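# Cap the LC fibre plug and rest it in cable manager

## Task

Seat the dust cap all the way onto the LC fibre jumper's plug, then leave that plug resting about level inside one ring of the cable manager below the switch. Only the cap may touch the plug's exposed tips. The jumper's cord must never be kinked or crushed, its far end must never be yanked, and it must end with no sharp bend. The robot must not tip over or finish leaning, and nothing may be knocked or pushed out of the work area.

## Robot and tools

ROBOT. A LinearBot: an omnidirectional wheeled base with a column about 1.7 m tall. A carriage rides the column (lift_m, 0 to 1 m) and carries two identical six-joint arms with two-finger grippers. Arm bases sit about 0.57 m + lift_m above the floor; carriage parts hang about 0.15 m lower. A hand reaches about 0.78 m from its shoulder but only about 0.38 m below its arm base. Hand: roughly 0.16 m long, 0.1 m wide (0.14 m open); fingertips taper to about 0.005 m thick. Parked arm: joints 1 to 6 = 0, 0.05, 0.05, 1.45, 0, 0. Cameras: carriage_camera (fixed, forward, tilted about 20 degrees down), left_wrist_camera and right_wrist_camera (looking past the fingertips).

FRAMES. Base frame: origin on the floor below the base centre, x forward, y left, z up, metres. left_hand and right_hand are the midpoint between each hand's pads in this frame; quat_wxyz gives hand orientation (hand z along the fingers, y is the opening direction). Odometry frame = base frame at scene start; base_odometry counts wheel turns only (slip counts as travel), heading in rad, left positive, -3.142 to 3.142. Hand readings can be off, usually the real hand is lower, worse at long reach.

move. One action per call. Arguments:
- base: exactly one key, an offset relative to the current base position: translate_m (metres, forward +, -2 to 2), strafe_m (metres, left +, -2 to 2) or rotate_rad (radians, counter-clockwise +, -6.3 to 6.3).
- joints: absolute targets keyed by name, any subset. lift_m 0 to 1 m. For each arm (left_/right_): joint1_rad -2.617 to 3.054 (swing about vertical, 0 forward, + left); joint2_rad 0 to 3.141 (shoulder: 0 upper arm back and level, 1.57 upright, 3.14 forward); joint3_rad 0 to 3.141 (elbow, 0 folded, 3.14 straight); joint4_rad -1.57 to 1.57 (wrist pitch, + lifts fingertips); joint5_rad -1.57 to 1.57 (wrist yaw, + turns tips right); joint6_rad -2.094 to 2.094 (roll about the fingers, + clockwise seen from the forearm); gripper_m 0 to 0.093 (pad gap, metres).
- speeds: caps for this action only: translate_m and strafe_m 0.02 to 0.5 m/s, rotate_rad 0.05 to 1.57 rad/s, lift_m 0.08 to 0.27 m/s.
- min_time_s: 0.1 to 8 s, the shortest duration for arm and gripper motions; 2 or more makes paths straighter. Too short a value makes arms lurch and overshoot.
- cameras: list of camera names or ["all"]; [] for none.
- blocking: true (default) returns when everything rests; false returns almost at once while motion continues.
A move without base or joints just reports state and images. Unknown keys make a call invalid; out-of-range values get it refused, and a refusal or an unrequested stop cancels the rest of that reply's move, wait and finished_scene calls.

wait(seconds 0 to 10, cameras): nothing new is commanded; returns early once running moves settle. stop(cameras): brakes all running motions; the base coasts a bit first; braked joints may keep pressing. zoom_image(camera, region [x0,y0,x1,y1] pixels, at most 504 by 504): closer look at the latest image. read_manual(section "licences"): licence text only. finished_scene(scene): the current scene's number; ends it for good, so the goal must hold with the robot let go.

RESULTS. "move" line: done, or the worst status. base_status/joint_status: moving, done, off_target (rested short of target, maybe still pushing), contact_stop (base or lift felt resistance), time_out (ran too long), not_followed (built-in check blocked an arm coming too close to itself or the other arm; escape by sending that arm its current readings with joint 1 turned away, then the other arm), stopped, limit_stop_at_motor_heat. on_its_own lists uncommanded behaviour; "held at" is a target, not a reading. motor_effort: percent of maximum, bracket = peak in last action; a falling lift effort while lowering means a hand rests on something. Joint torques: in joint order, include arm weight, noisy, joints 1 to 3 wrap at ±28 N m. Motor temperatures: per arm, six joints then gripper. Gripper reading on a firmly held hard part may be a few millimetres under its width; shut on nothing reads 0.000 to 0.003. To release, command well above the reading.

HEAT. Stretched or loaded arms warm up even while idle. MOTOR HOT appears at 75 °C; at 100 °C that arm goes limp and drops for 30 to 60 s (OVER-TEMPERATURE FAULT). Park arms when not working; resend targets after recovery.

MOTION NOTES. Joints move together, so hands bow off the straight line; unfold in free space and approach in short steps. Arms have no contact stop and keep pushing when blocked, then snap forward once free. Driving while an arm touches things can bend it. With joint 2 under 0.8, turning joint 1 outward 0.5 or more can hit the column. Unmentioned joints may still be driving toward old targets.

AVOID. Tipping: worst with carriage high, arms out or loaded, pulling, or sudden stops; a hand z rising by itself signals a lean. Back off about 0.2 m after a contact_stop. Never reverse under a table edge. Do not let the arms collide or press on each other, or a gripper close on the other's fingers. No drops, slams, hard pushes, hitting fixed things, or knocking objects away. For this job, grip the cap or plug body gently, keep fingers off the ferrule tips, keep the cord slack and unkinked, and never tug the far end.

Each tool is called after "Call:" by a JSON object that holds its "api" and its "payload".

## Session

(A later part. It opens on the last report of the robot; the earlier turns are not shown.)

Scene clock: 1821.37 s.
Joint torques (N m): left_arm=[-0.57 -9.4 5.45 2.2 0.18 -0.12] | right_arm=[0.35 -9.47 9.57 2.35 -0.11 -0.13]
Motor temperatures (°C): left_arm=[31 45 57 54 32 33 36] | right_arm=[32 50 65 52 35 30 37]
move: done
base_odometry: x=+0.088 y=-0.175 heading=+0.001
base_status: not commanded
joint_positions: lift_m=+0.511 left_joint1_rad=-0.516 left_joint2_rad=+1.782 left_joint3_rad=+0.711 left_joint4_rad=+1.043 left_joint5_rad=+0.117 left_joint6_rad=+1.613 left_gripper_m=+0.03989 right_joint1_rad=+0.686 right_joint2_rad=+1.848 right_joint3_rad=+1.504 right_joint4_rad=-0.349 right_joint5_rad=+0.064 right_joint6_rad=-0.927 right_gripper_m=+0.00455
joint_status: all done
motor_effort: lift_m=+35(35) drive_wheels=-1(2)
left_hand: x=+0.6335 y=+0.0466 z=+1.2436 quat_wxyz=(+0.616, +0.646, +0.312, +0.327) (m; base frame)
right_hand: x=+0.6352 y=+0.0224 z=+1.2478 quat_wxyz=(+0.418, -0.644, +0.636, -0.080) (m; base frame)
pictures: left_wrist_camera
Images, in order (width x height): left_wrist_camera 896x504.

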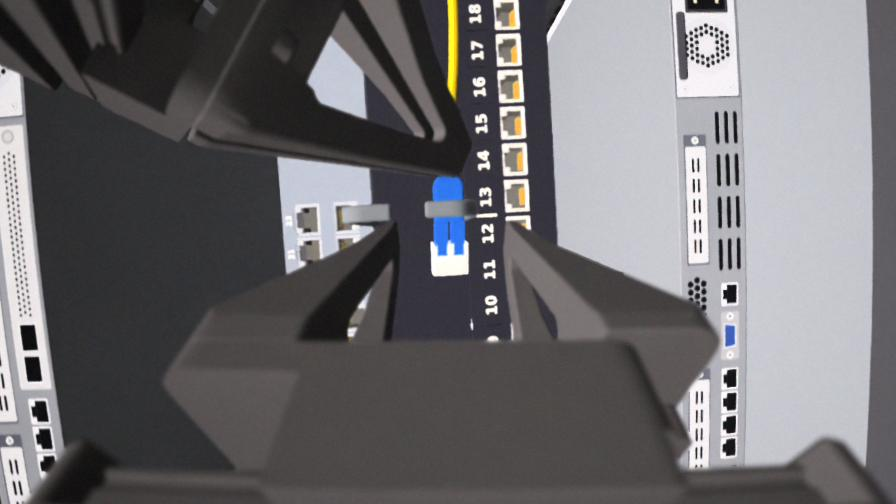

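Call:
{"api": "move", "payload": {"joints": {"left_joint1_rad":-0.475,"left_joint2_rad":1.530,"left_joint3_rad":0.465,"left_joint4_rad":1.070,"left_joint5_rad":0.130,"left_joint6_rad":1.606}, "min_time_s": 1.6, "cameras": ["left_wrist_camera", "right_wrist_camera"]}}

Call:
{"api": "zoom_image", "payload": {"camera": "right_wrist_camera", "region": [370, 90, 540, 300]}}

Scene clock: 1831.87 s.
Joint torques (N m): left_arm=[0.72 -7.31 5.42 2.29 0.17 -0.12] | right_arm=[0.36 -9.48 9.58 2.34 -0.11 -0.13]
Motor temperatures (°C): left_arm=[30 47 56 54 32 33 36] | right_arm=[32 50 65 52 34 30 37]
move: done
base_odometry: x=+0.088 y=-0.175 heading=+0.001
base_status: not commanded
joint_positions: lift_m=+0.511 left_joint1_rad=-0.483 left_joint2_rad=+1.555 left_joint3_rad=+0.479 left_joint4_rad=+1.053 left_joint5_rad=+0.118 left_joint6_rad=+1.613 left_gripper_m=+0.03989 right_joint1_rad=+0.686 right_joint2_rad=+1.848 right_joint3_rad=+1.504 right_joint4_rad=-0.348 right_joint5_rad=+0.064 right_joint6_rad=-0.927 right_gripper_m=+0.00455
joint_status: all done
motor_effort: lift_m=+35(35) drive_wheels=-1(5)
left_hand: x=+0.5880 y=+0.0882 z=+1.2497 quat_wxyz=(+0.612, +0.639, +0.321, +0.338) (m; base frame)
right_hand: x=+0.6354 y=+0.0225 z=+1.2481 quat_wxyz=(+0.418, -0.644, +0.636, -0.080) (m; base frame)
pictures: left_wrist_camera, right_wrist_camera
Images, in order (width x height): left_wrist_camera 896x504, right_wrist_camera 896x504.

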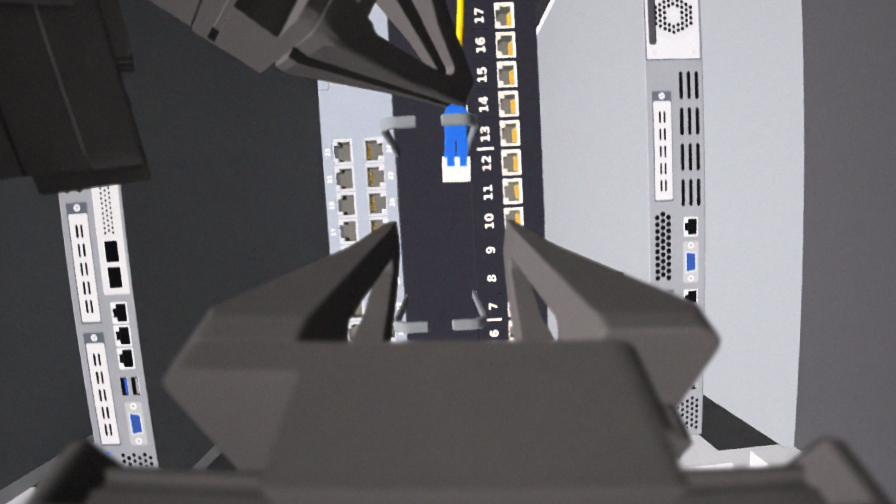

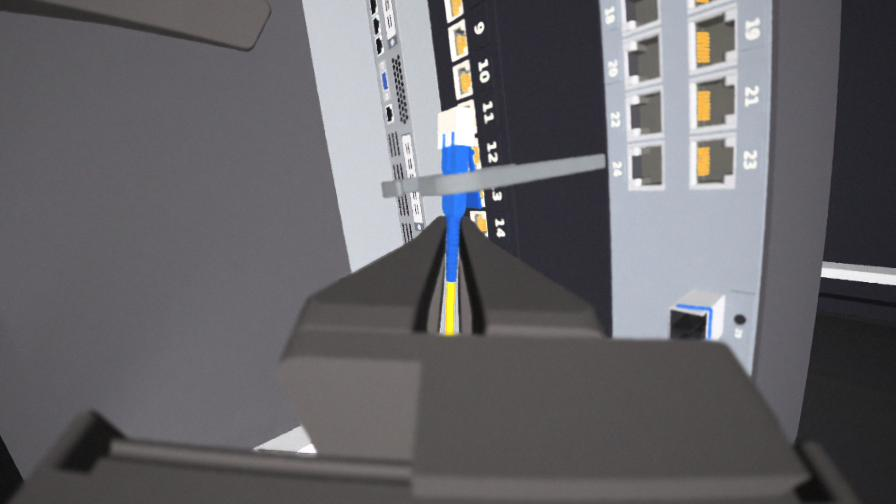

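Scaled by 2.400 from the camera's 896x504 image, which has a finer 1280x720 frame.

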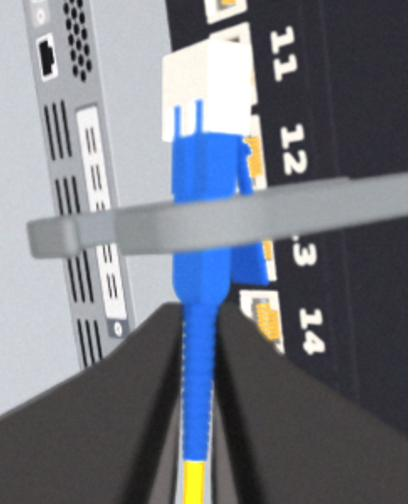

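Call:
{"api": "move", "payload": {"joints": {"left_joint1_rad":-0.327,"left_joint2_rad":1.320,"left_joint3_rad":0.338,"left_joint4_rad":0.934,"left_joint5_rad":0.28,"left_joint6_rad":1.6,"lift_m":0.509}, "speeds": {"lift_m":0.08}, "min_time_s": 1.0, "cameras": ["right_wrist_camera"]}}

Call:
{"api": "zoom_image", "payload": {"camera": "right_wrist_camera", "region": [370, 90, 540, 300]}}

Call:
{"api": "move", "payload": {"joints": {"left_joint1_rad":-0.28,"left_joint2_rad":1.25,"left_joint3_rad":0.85,"left_joint4_rad":-0.6,"left_joint5_rad":0.0,"left_joint6_rad":0.0}, "min_time_s": 1.5, "cameras": ["left_wrist_camera", "carriage_camera"]}}

Scene clock: 1857.77 s.
Joint torques (N m): left_arm=[0.75 -5.34 5.75 2.01 0.2 -0.17] | right_arm=[0.36 -9.62 9.59 2.27 -0.11 -0.13]
Motor temperatures (°C): left_arm=[30 46 55 54 31 33 35] | right_arm=[32 50 65 51 33 30 37]
move: done
base_odometry: x=+0.088 y=-0.175 heading=+0.001
base_status: not commanded
joint_positions: lift_m=+0.509 left_joint1_rad=-0.335 left_joint2_rad=+1.340 left_joint3_rad=+0.353 left_joint4_rad=+0.942 left_joint5_rad=+0.266 left_joint6_rad=+1.611 left_gripper_m=+0.03989 right_joint1_rad=+0.686 right_joint2_rad=+1.849 right_joint3_rad=+1.504 right_joint4_rad=-0.342 right_joint5_rad=+0.064 right_joint6_rad=-0.927 right_gripper_m=+0.00454
joint_status: all done
motor_effort: lift_m=+33(34) drive_wheels=+3(4)
left_hand: x=+0.5650 y=+0.1368 z=+1.2516 quat_wxyz=(+0.607, +0.644, +0.327, +0.331) (m; base frame)
right_hand: x=+0.6361 y=+0.0232 z=+1.2468 quat_wxyz=(+0.421, -0.643, +0.635, -0.080) (m; base frame)
pictures: right_wrist_camera
Images, in order (width x height): right_wrist_camera 896x504.

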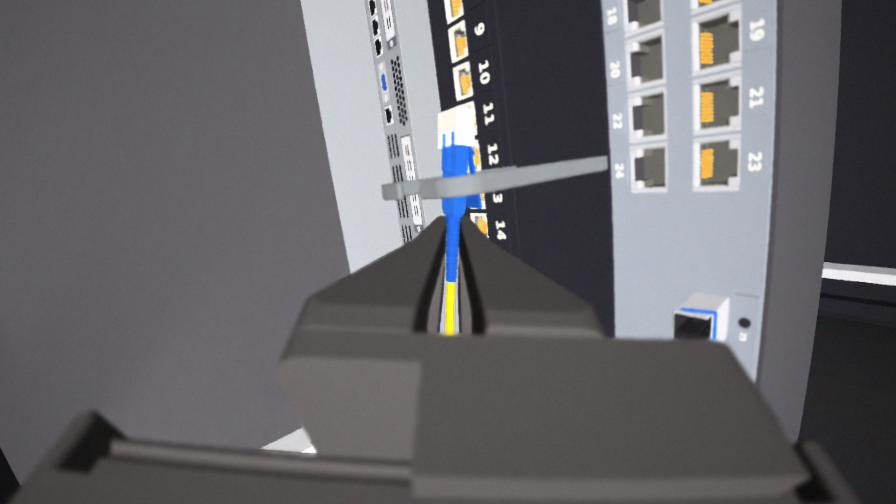

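Scaled by 2.400 from the camera's 896x504 image, which has a finer 1280x720 frame.

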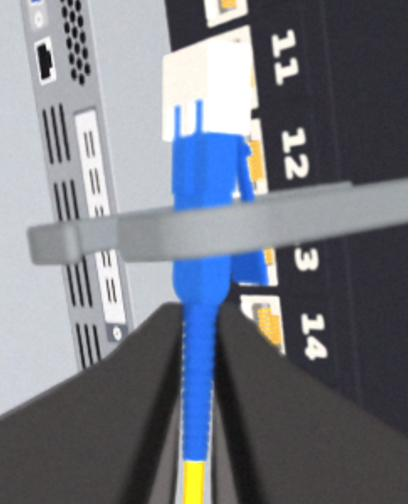

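Scene clock: 1859.80 s.
Joint torques (N m): left_arm=[0.72 -5.41 11.02 1.23 -0.06 -0.08] | right_arm=[0.38 -9.62 9.59 2.27 -0.11 -0.13]
Motor temperatures (°C): left_arm=[30 45 55 54 31 33 35] | right_arm=[32 50 65 51 33 30 37]
move: done
base_odometry: x=+0.088 y=-0.175 heading=+0.001
base_status: not commanded
joint_positions: lift_m=+0.509 left_joint1_rad=-0.288 left_joint2_rad=+1.269 left_joint3_rad=+0.813 left_joint4_rad=-0.590 left_joint5_rad=+0.013 left_joint6_rad=+0.012 left_gripper_m=+0.03990 right_joint1_rad=+0.686 right_joint2_rad=+1.849 right_joint3_rad=+1.504 right_joint4_rad=-0.342 right_joint5_rad=+0.064 right_joint6_rad=-0.927 right_gripper_m=+0.00454
joint_status: all done
motor_effort: lift_m=+33(33) drive_wheels=-1(6)
left_hand: x=+0.5138 y=+0.2160 z=+1.1600 quat_wxyz=(+0.256, +0.146, +0.955, -0.042) (m; base frame)
right_hand: x=+0.6361 y=+0.0232 z=+1.2468 quat_wxyz=(+0.421, -0.643, +0.635, -0.080) (m; base frame)
pictures: carriage_camera, left_wrist_camera
Images, in order (width x height): carriage_camera 896x504, left_wrist_camera 896x504.

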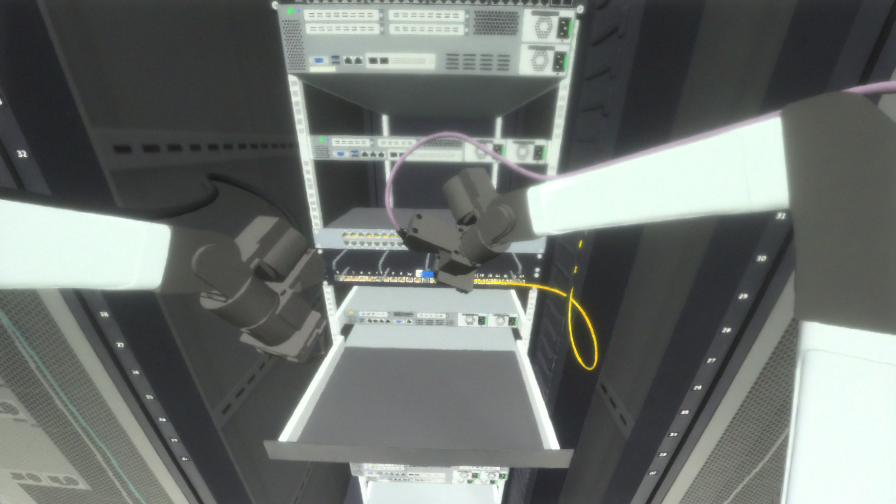

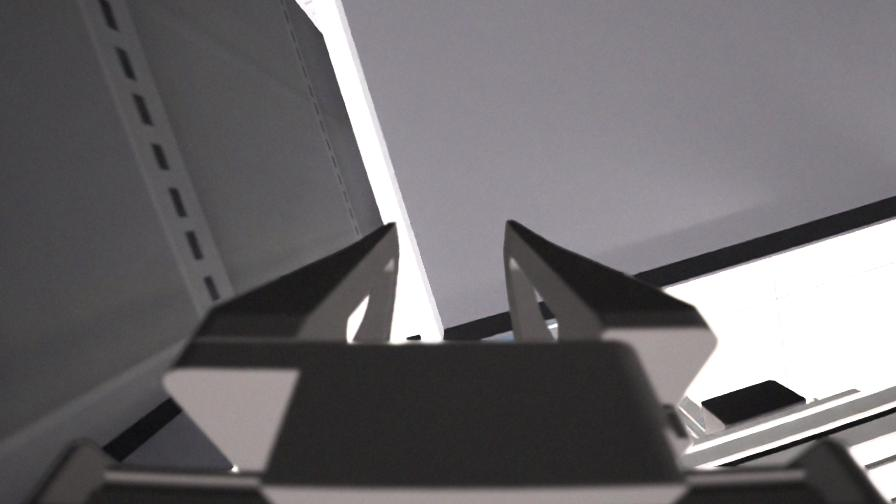

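Call:
{"api": "move", "payload": {"joints": {"right_gripper_m":0.012}, "min_time_s": 2.0, "cameras": ["right_wrist_camera"]}}

Call:
{"api": "zoom_image", "payload": {"camera": "right_wrist_camera", "region": [370, 90, 540, 300]}}

Scene clock: 1866.03 s.
Joint torques (N m): left_arm=[0.7 -5.41 11.02 1.23 -0.06 -0.09] | right_arm=[0.36 -9.62 9.58 2.27 -0.11 -0.13]
Motor temperatures (°C): left_arm=[30 45 55 52 31 33 35] | right_arm=[32 50 65 50 33 30 36]
move: done
base_odometry: x=+0.088 y=-0.175 heading=+0.001
base_status: not commanded
joint_positions: lift_m=+0.509 left_joint1_rad=-0.288 left_joint2_rad=+1.269 left_joint3_rad=+0.813 left_joint4_rad=-0.591 left_joint5_rad=+0.013 left_joint6_rad=+0.011 left_gripper_m=+0.03990 right_joint1_rad=+0.686 right_joint2_rad=+1.849 right_joint3_rad=+1.504 right_joint4_rad=-0.342 right_joint5_rad=+0.064 right_joint6_rad=-0.927 right_gripper_m=+0.01189
joint_status: all done
motor_effort: lift_m=+33(33) drive_wheels=+1(4)
left_hand: x=+0.5137 y=+0.2161 z=+1.1599 quat_wxyz=(+0.255, +0.146, +0.955, -0.042) (m; base frame)
right_hand: x=+0.6361 y=+0.0232 z=+1.2468 quat_wxyz=(+0.421, -0.643, +0.635, -0.080) (m; base frame)
pictures: right_wrist_camera
Images, in order (width x height): right_wrist_camera 896x504.

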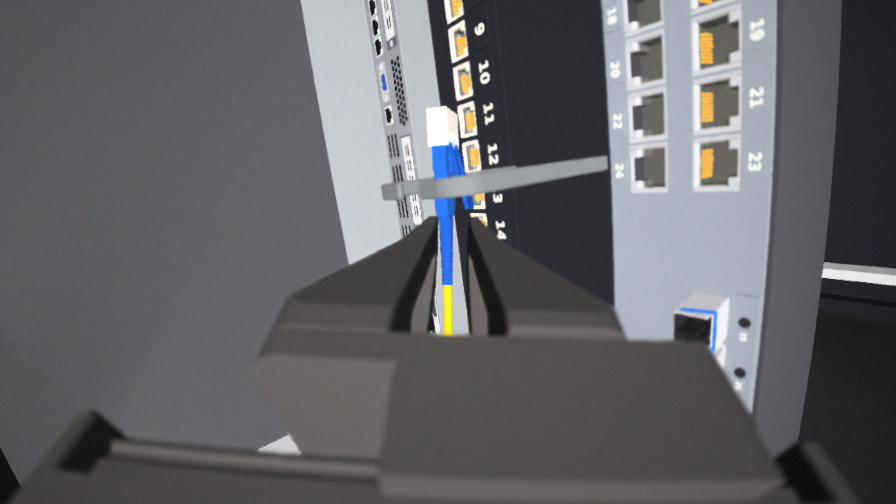

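Scaled by 2.400 from the camera's 896x504 image, which has a finer 1280x720 frame.

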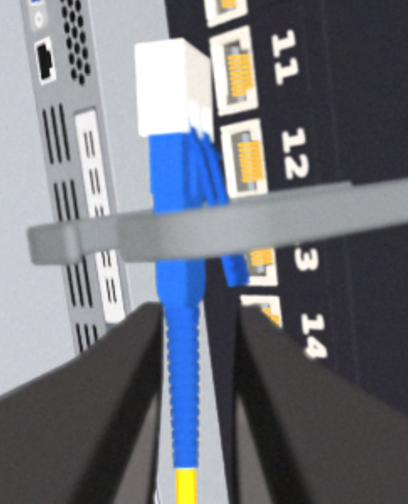

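Call:
{"api": "move", "payload": {"joints": {"right_gripper_m":0.034}, "min_time_s": 2.0, "cameras": ["right_wrist_camera"]}}

Call:
{"api": "zoom_image", "payload": {"camera": "right_wrist_camera", "region": [370, 90, 540, 300]}}

Scene clock: 1877.30 s.
Joint torques (N m): left_arm=[0.69 -5.39 10.96 1.23 -0.05 -0.09] | right_arm=[0.36 -9.61 9.58 2.27 -0.11 -0.14]
Motor temperatures (°C): left_arm=[30 44 56 51 31 33 35] | right_arm=[32 50 65 49 33 30 36]
move: done
base_odometry: x=+0.088 y=-0.175 heading=+0.001
base_status: not commanded
joint_positions: lift_m=+0.509 left_joint1_rad=-0.288 left_joint2_rad=+1.269 left_joint3_rad=+0.813 left_joint4_rad=-0.591 left_joint5_rad=+0.013 left_joint6_rad=+0.011 left_gripper_m=+0.03990 right_joint1_rad=+0.686 right_joint2_rad=+1.849 right_joint3_rad=+1.504 right_joint4_rad=-0.342 right_joint5_rad=+0.064 right_joint6_rad=-0.927 right_gripper_m=+0.03387
joint_status: all done
motor_effort: lift_m=+33(33) drive_wheels=-2(4)
left_hand: x=+0.5136 y=+0.2161 z=+1.1598 quat_wxyz=(+0.255, +0.146, +0.955, -0.042) (m; base frame)
right_hand: x=+0.6361 y=+0.0232 z=+1.2468 quat_wxyz=(+0.421, -0.643, +0.635, -0.080) (m; base frame)
pictures: right_wrist_camera
Images, in order (width x height): right_wrist_camera 896x504.

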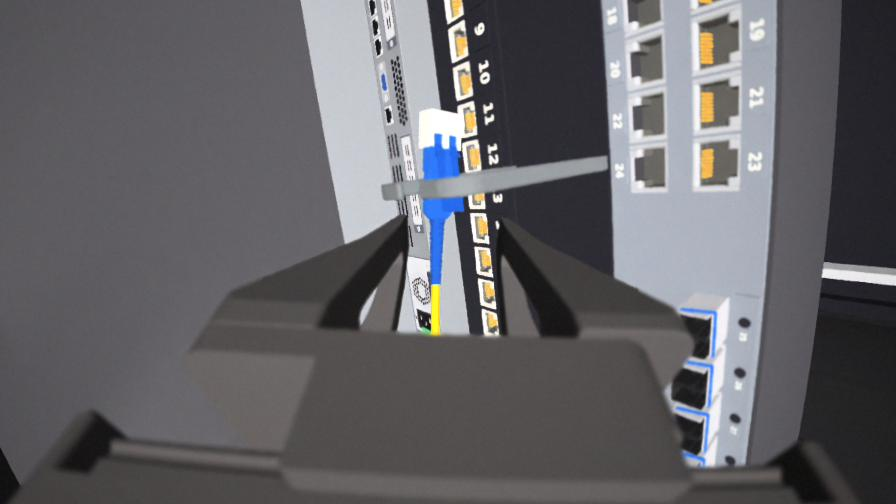

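Scaled by 2.400 from the camera's 896x504 image, which has a finer 1280x720 frame.

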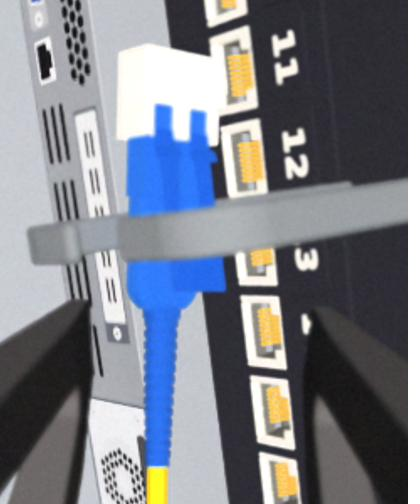

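Call:
{"api": "move", "payload": {"joints": {"right_joint2_rad":1.835,"right_joint3_rad":1.496,"right_joint4_rad":-0.354}, "min_time_s": 0.4, "cameras": []}}

Call:
{"api": "move", "payload": {"joints": {"right_joint1_rad":0.677,"right_joint2_rad":1.594,"right_joint3_rad":1.410,"right_joint4_rad":-0.533,"right_joint5_rad":0.060}, "min_time_s": 1.8, "cameras": ["right_wrist_camera", "carriage_camera"]}}

Call:
{"api": "zoom_image", "payload": {"camera": "right_wrist_camera", "region": [390, 10, 560, 200]}}

Scene clock: 1887.50 s.
Joint torques (N m): left_arm=[0.73 -5.41 11.02 1.23 -0.06 -0.09] | right_arm=[0.36 -12.41 7.13 2.18 -0.11 -0.13]
Motor temperatures (°C): left_arm=[30 44 57 50 31 33 35] | right_arm=[32 50 65 49 33 30 35]
move: done
base_odometry: x=+0.088 y=-0.175 heading=+0.001
base_status: not commanded
joint_positions: lift_m=+0.509 left_joint1_rad=-0.288 left_joint2_rad=+1.269 left_joint3_rad=+0.813 left_joint4_rad=-0.591 left_joint5_rad=+0.013 left_joint6_rad=+0.011 left_gripper_m=+0.03990 right_joint1_rad=+0.686 right_joint2_rad=+1.849 right_joint3_rad=+1.504 right_joint4_rad=-0.342 right_joint5_rad=+0.064 right_joint6_rad=-0.927 right_gripper_m=+0.03387
joint_status: all done
motor_effort: lift_m=+33(33) drive_wheels=+0(4)
left_hand: x=+0.5136 y=+0.2161 z=+1.1598 quat_wxyz=(+0.255, +0.146, +0.955, -0.042) (m; base frame)
right_hand: x=+0.6361 y=+0.0232 z=+1.2468 quat_wxyz=(+0.421, -0.643, +0.635, -0.080) (m; base frame)
pictures: none
No camera images: "cameras" was empty.

Scene clock: 1889.60 s.
Joint torques (N m): left_arm=[0.72 -5.39 11 1.23 -0.05 -0.09] | right_arm=[-0.58 -10.74 6.52 2.11 -0.06 -0.13]
Motor temperatures (°C): left_arm=[30 44 57 50 31 33 35] | right_arm=[32 50 65 49 33 30 35]
move: done
base_odometry: x=+0.088 y=-0.175 heading=+0.001
base_status: not commanded
joint_positions: lift_m=+0.509 left_joint1_rad=-0.288 left_joint2_rad=+1.269 left_joint3_rad=+0.813 left_joint4_rad=-0.591 left_joint5_rad=+0.012 left_joint6_rad=+0.011 left_gripper_m=+0.03990 right_joint1_rad=+0.682 right_joint2_rad=+1.616 right_joint3_rad=+1.424 right_joint4_rad=-0.517 right_joint5_rad=+0.064 right_joint6_rad=-0.927 right_gripper_m=+0.03387
joint_status: all done
motor_effort: lift_m=+33(33) drive_wheels=-1(4)
left_hand: x=+0.5136 y=+0.2163 z=+1.1598 quat_wxyz=(+0.255, +0.145, +0.955, -0.041) (m; base frame)
right_hand: x=+0.5885 y=-0.0180 z=+1.2915 quat_wxyz=(+0.411, -0.645, +0.639, -0.080) (m; base frame)
pictures: carriage_camera, right_wrist_camera
Images, in order (width x height): carriage_camera 896x504, right_wrist_camera 896x504.

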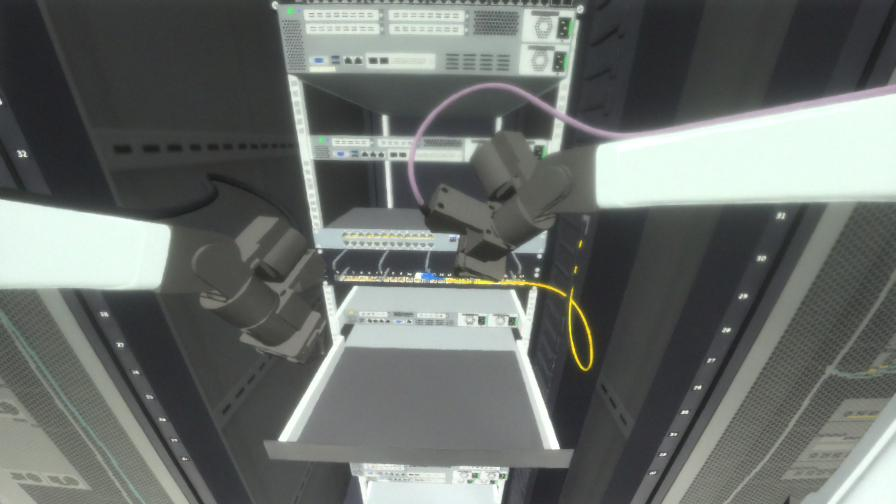

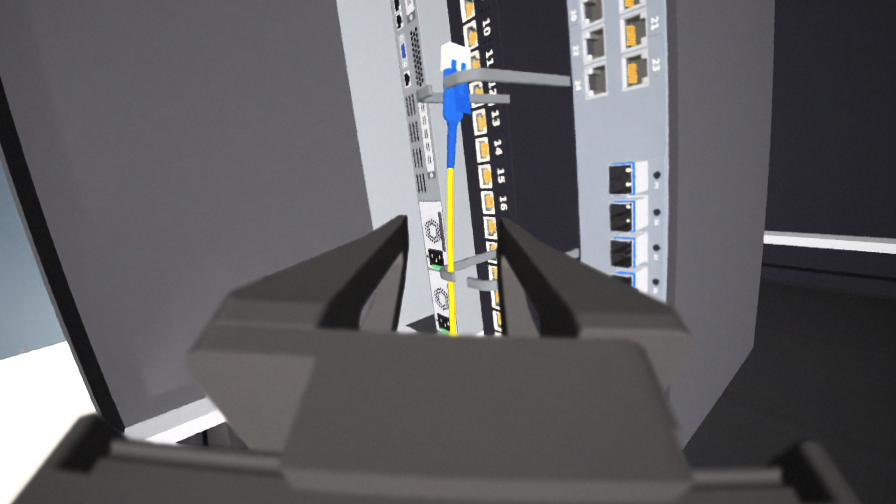

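Scaled by 2.653 from the camera's 896x504 image, which has a finer 1280x720 frame.

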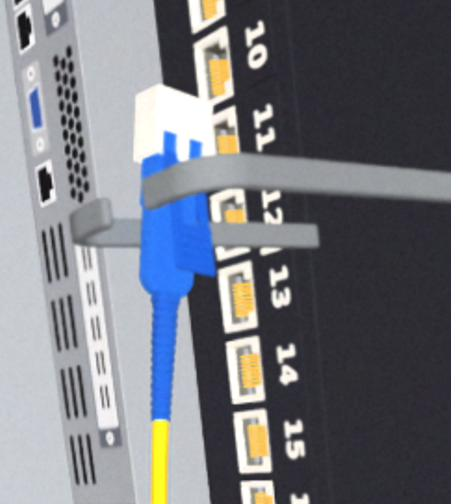

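Call:
{"api": "zoom_image", "payload": {"camera": "carriage_camera", "region": [395, 250, 475, 300]}}

Scaled by 6.300 from the camera's 896x504 image, which has a finer 1280x720 frame.

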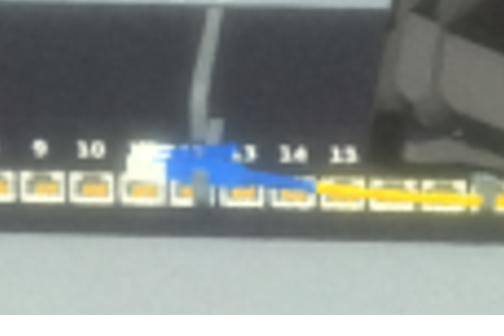

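Call:
{"api": "move", "payload": {"joints": {"right_joint1_rad":0.818,"right_joint2_rad":1.672,"right_joint3_rad":0.486,"right_joint4_rad":1.153,"right_joint5_rad":0.338,"right_joint6_rad":-1.583}, "min_time_s": 1.2, "cameras": ["right_wrist_camera"]}}

Call:
{"api": "zoom_image", "payload": {"camera": "right_wrist_camera", "region": [420, 20, 560, 200]}}

Scene clock: 1914.63 s.
Joint torques (N m): left_arm=[0.69 -5.41 11.02 1.25 -0.04 -0.09] | right_arm=[0.49 -5.82 4.66 2.68 0.1 -0.13]
Motor temperatures (°C): left_arm=[30 43 59 48 30 33 35] | right_arm=[31 49 61 48 33 30 35]
move: done
base_odometry: x=+0.088 y=-0.175 heading=+0.001
base_status: not commanded
joint_positions: lift_m=+0.509 left_joint1_rad=-0.288 left_joint2_rad=+1.269 left_joint3_rad=+0.813 left_joint4_rad=-0.593 left_joint5_rad=+0.011 left_joint6_rad=+0.011 left_gripper_m=+0.03990 right_joint1_rad=+0.813 right_joint2_rad=+1.659 right_joint3_rad=+0.497 right_joint4_rad=+1.151 right_joint5_rad=+0.328 right_joint6_rad=-1.572 right_gripper_m=+0.03387
joint_status: all done
motor_effort: lift_m=+33(33) drive_wheels=+1(6)
left_hand: x=+0.5133 y=+0.2165 z=+1.1596 quat_wxyz=(+0.254, +0.145, +0.955, -0.041) (m; base frame)
right_hand: x=+0.5546 y=-0.0298 z=+1.2361 quat_wxyz=(+0.602, -0.609, +0.366, -0.365) (m; base frame)
pictures: right_wrist_camera
Images, in order (width x height): right_wrist_camera 896x504.

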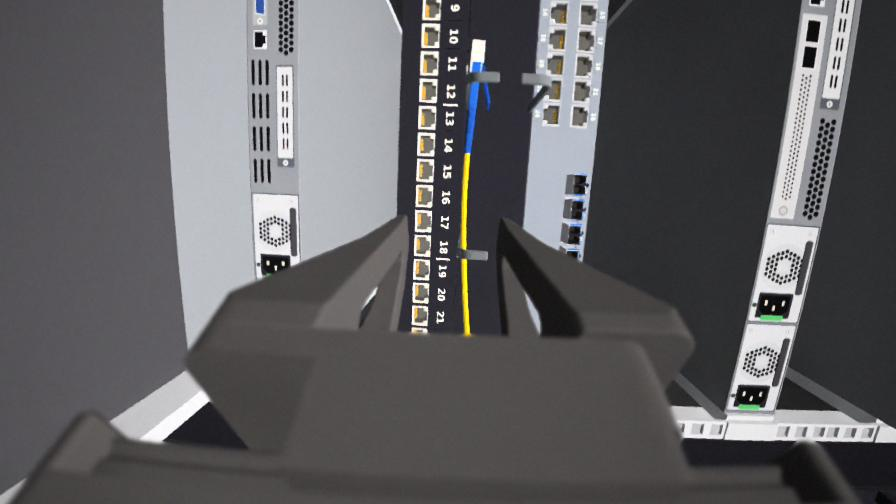

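Scaled by 2.800 from the camera's 896x504 image, which has a finer 1280x720 frame.

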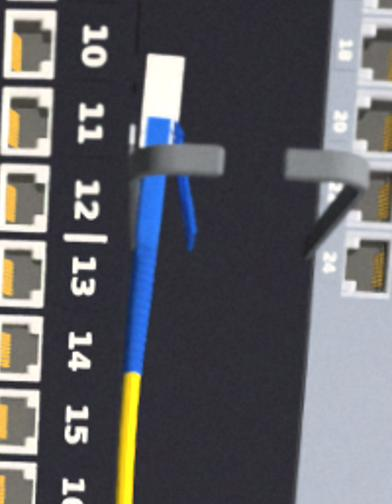

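Call:
{"api": "finished_scene", "payload": {"scene": 2}}

The scene is finished: the task was done.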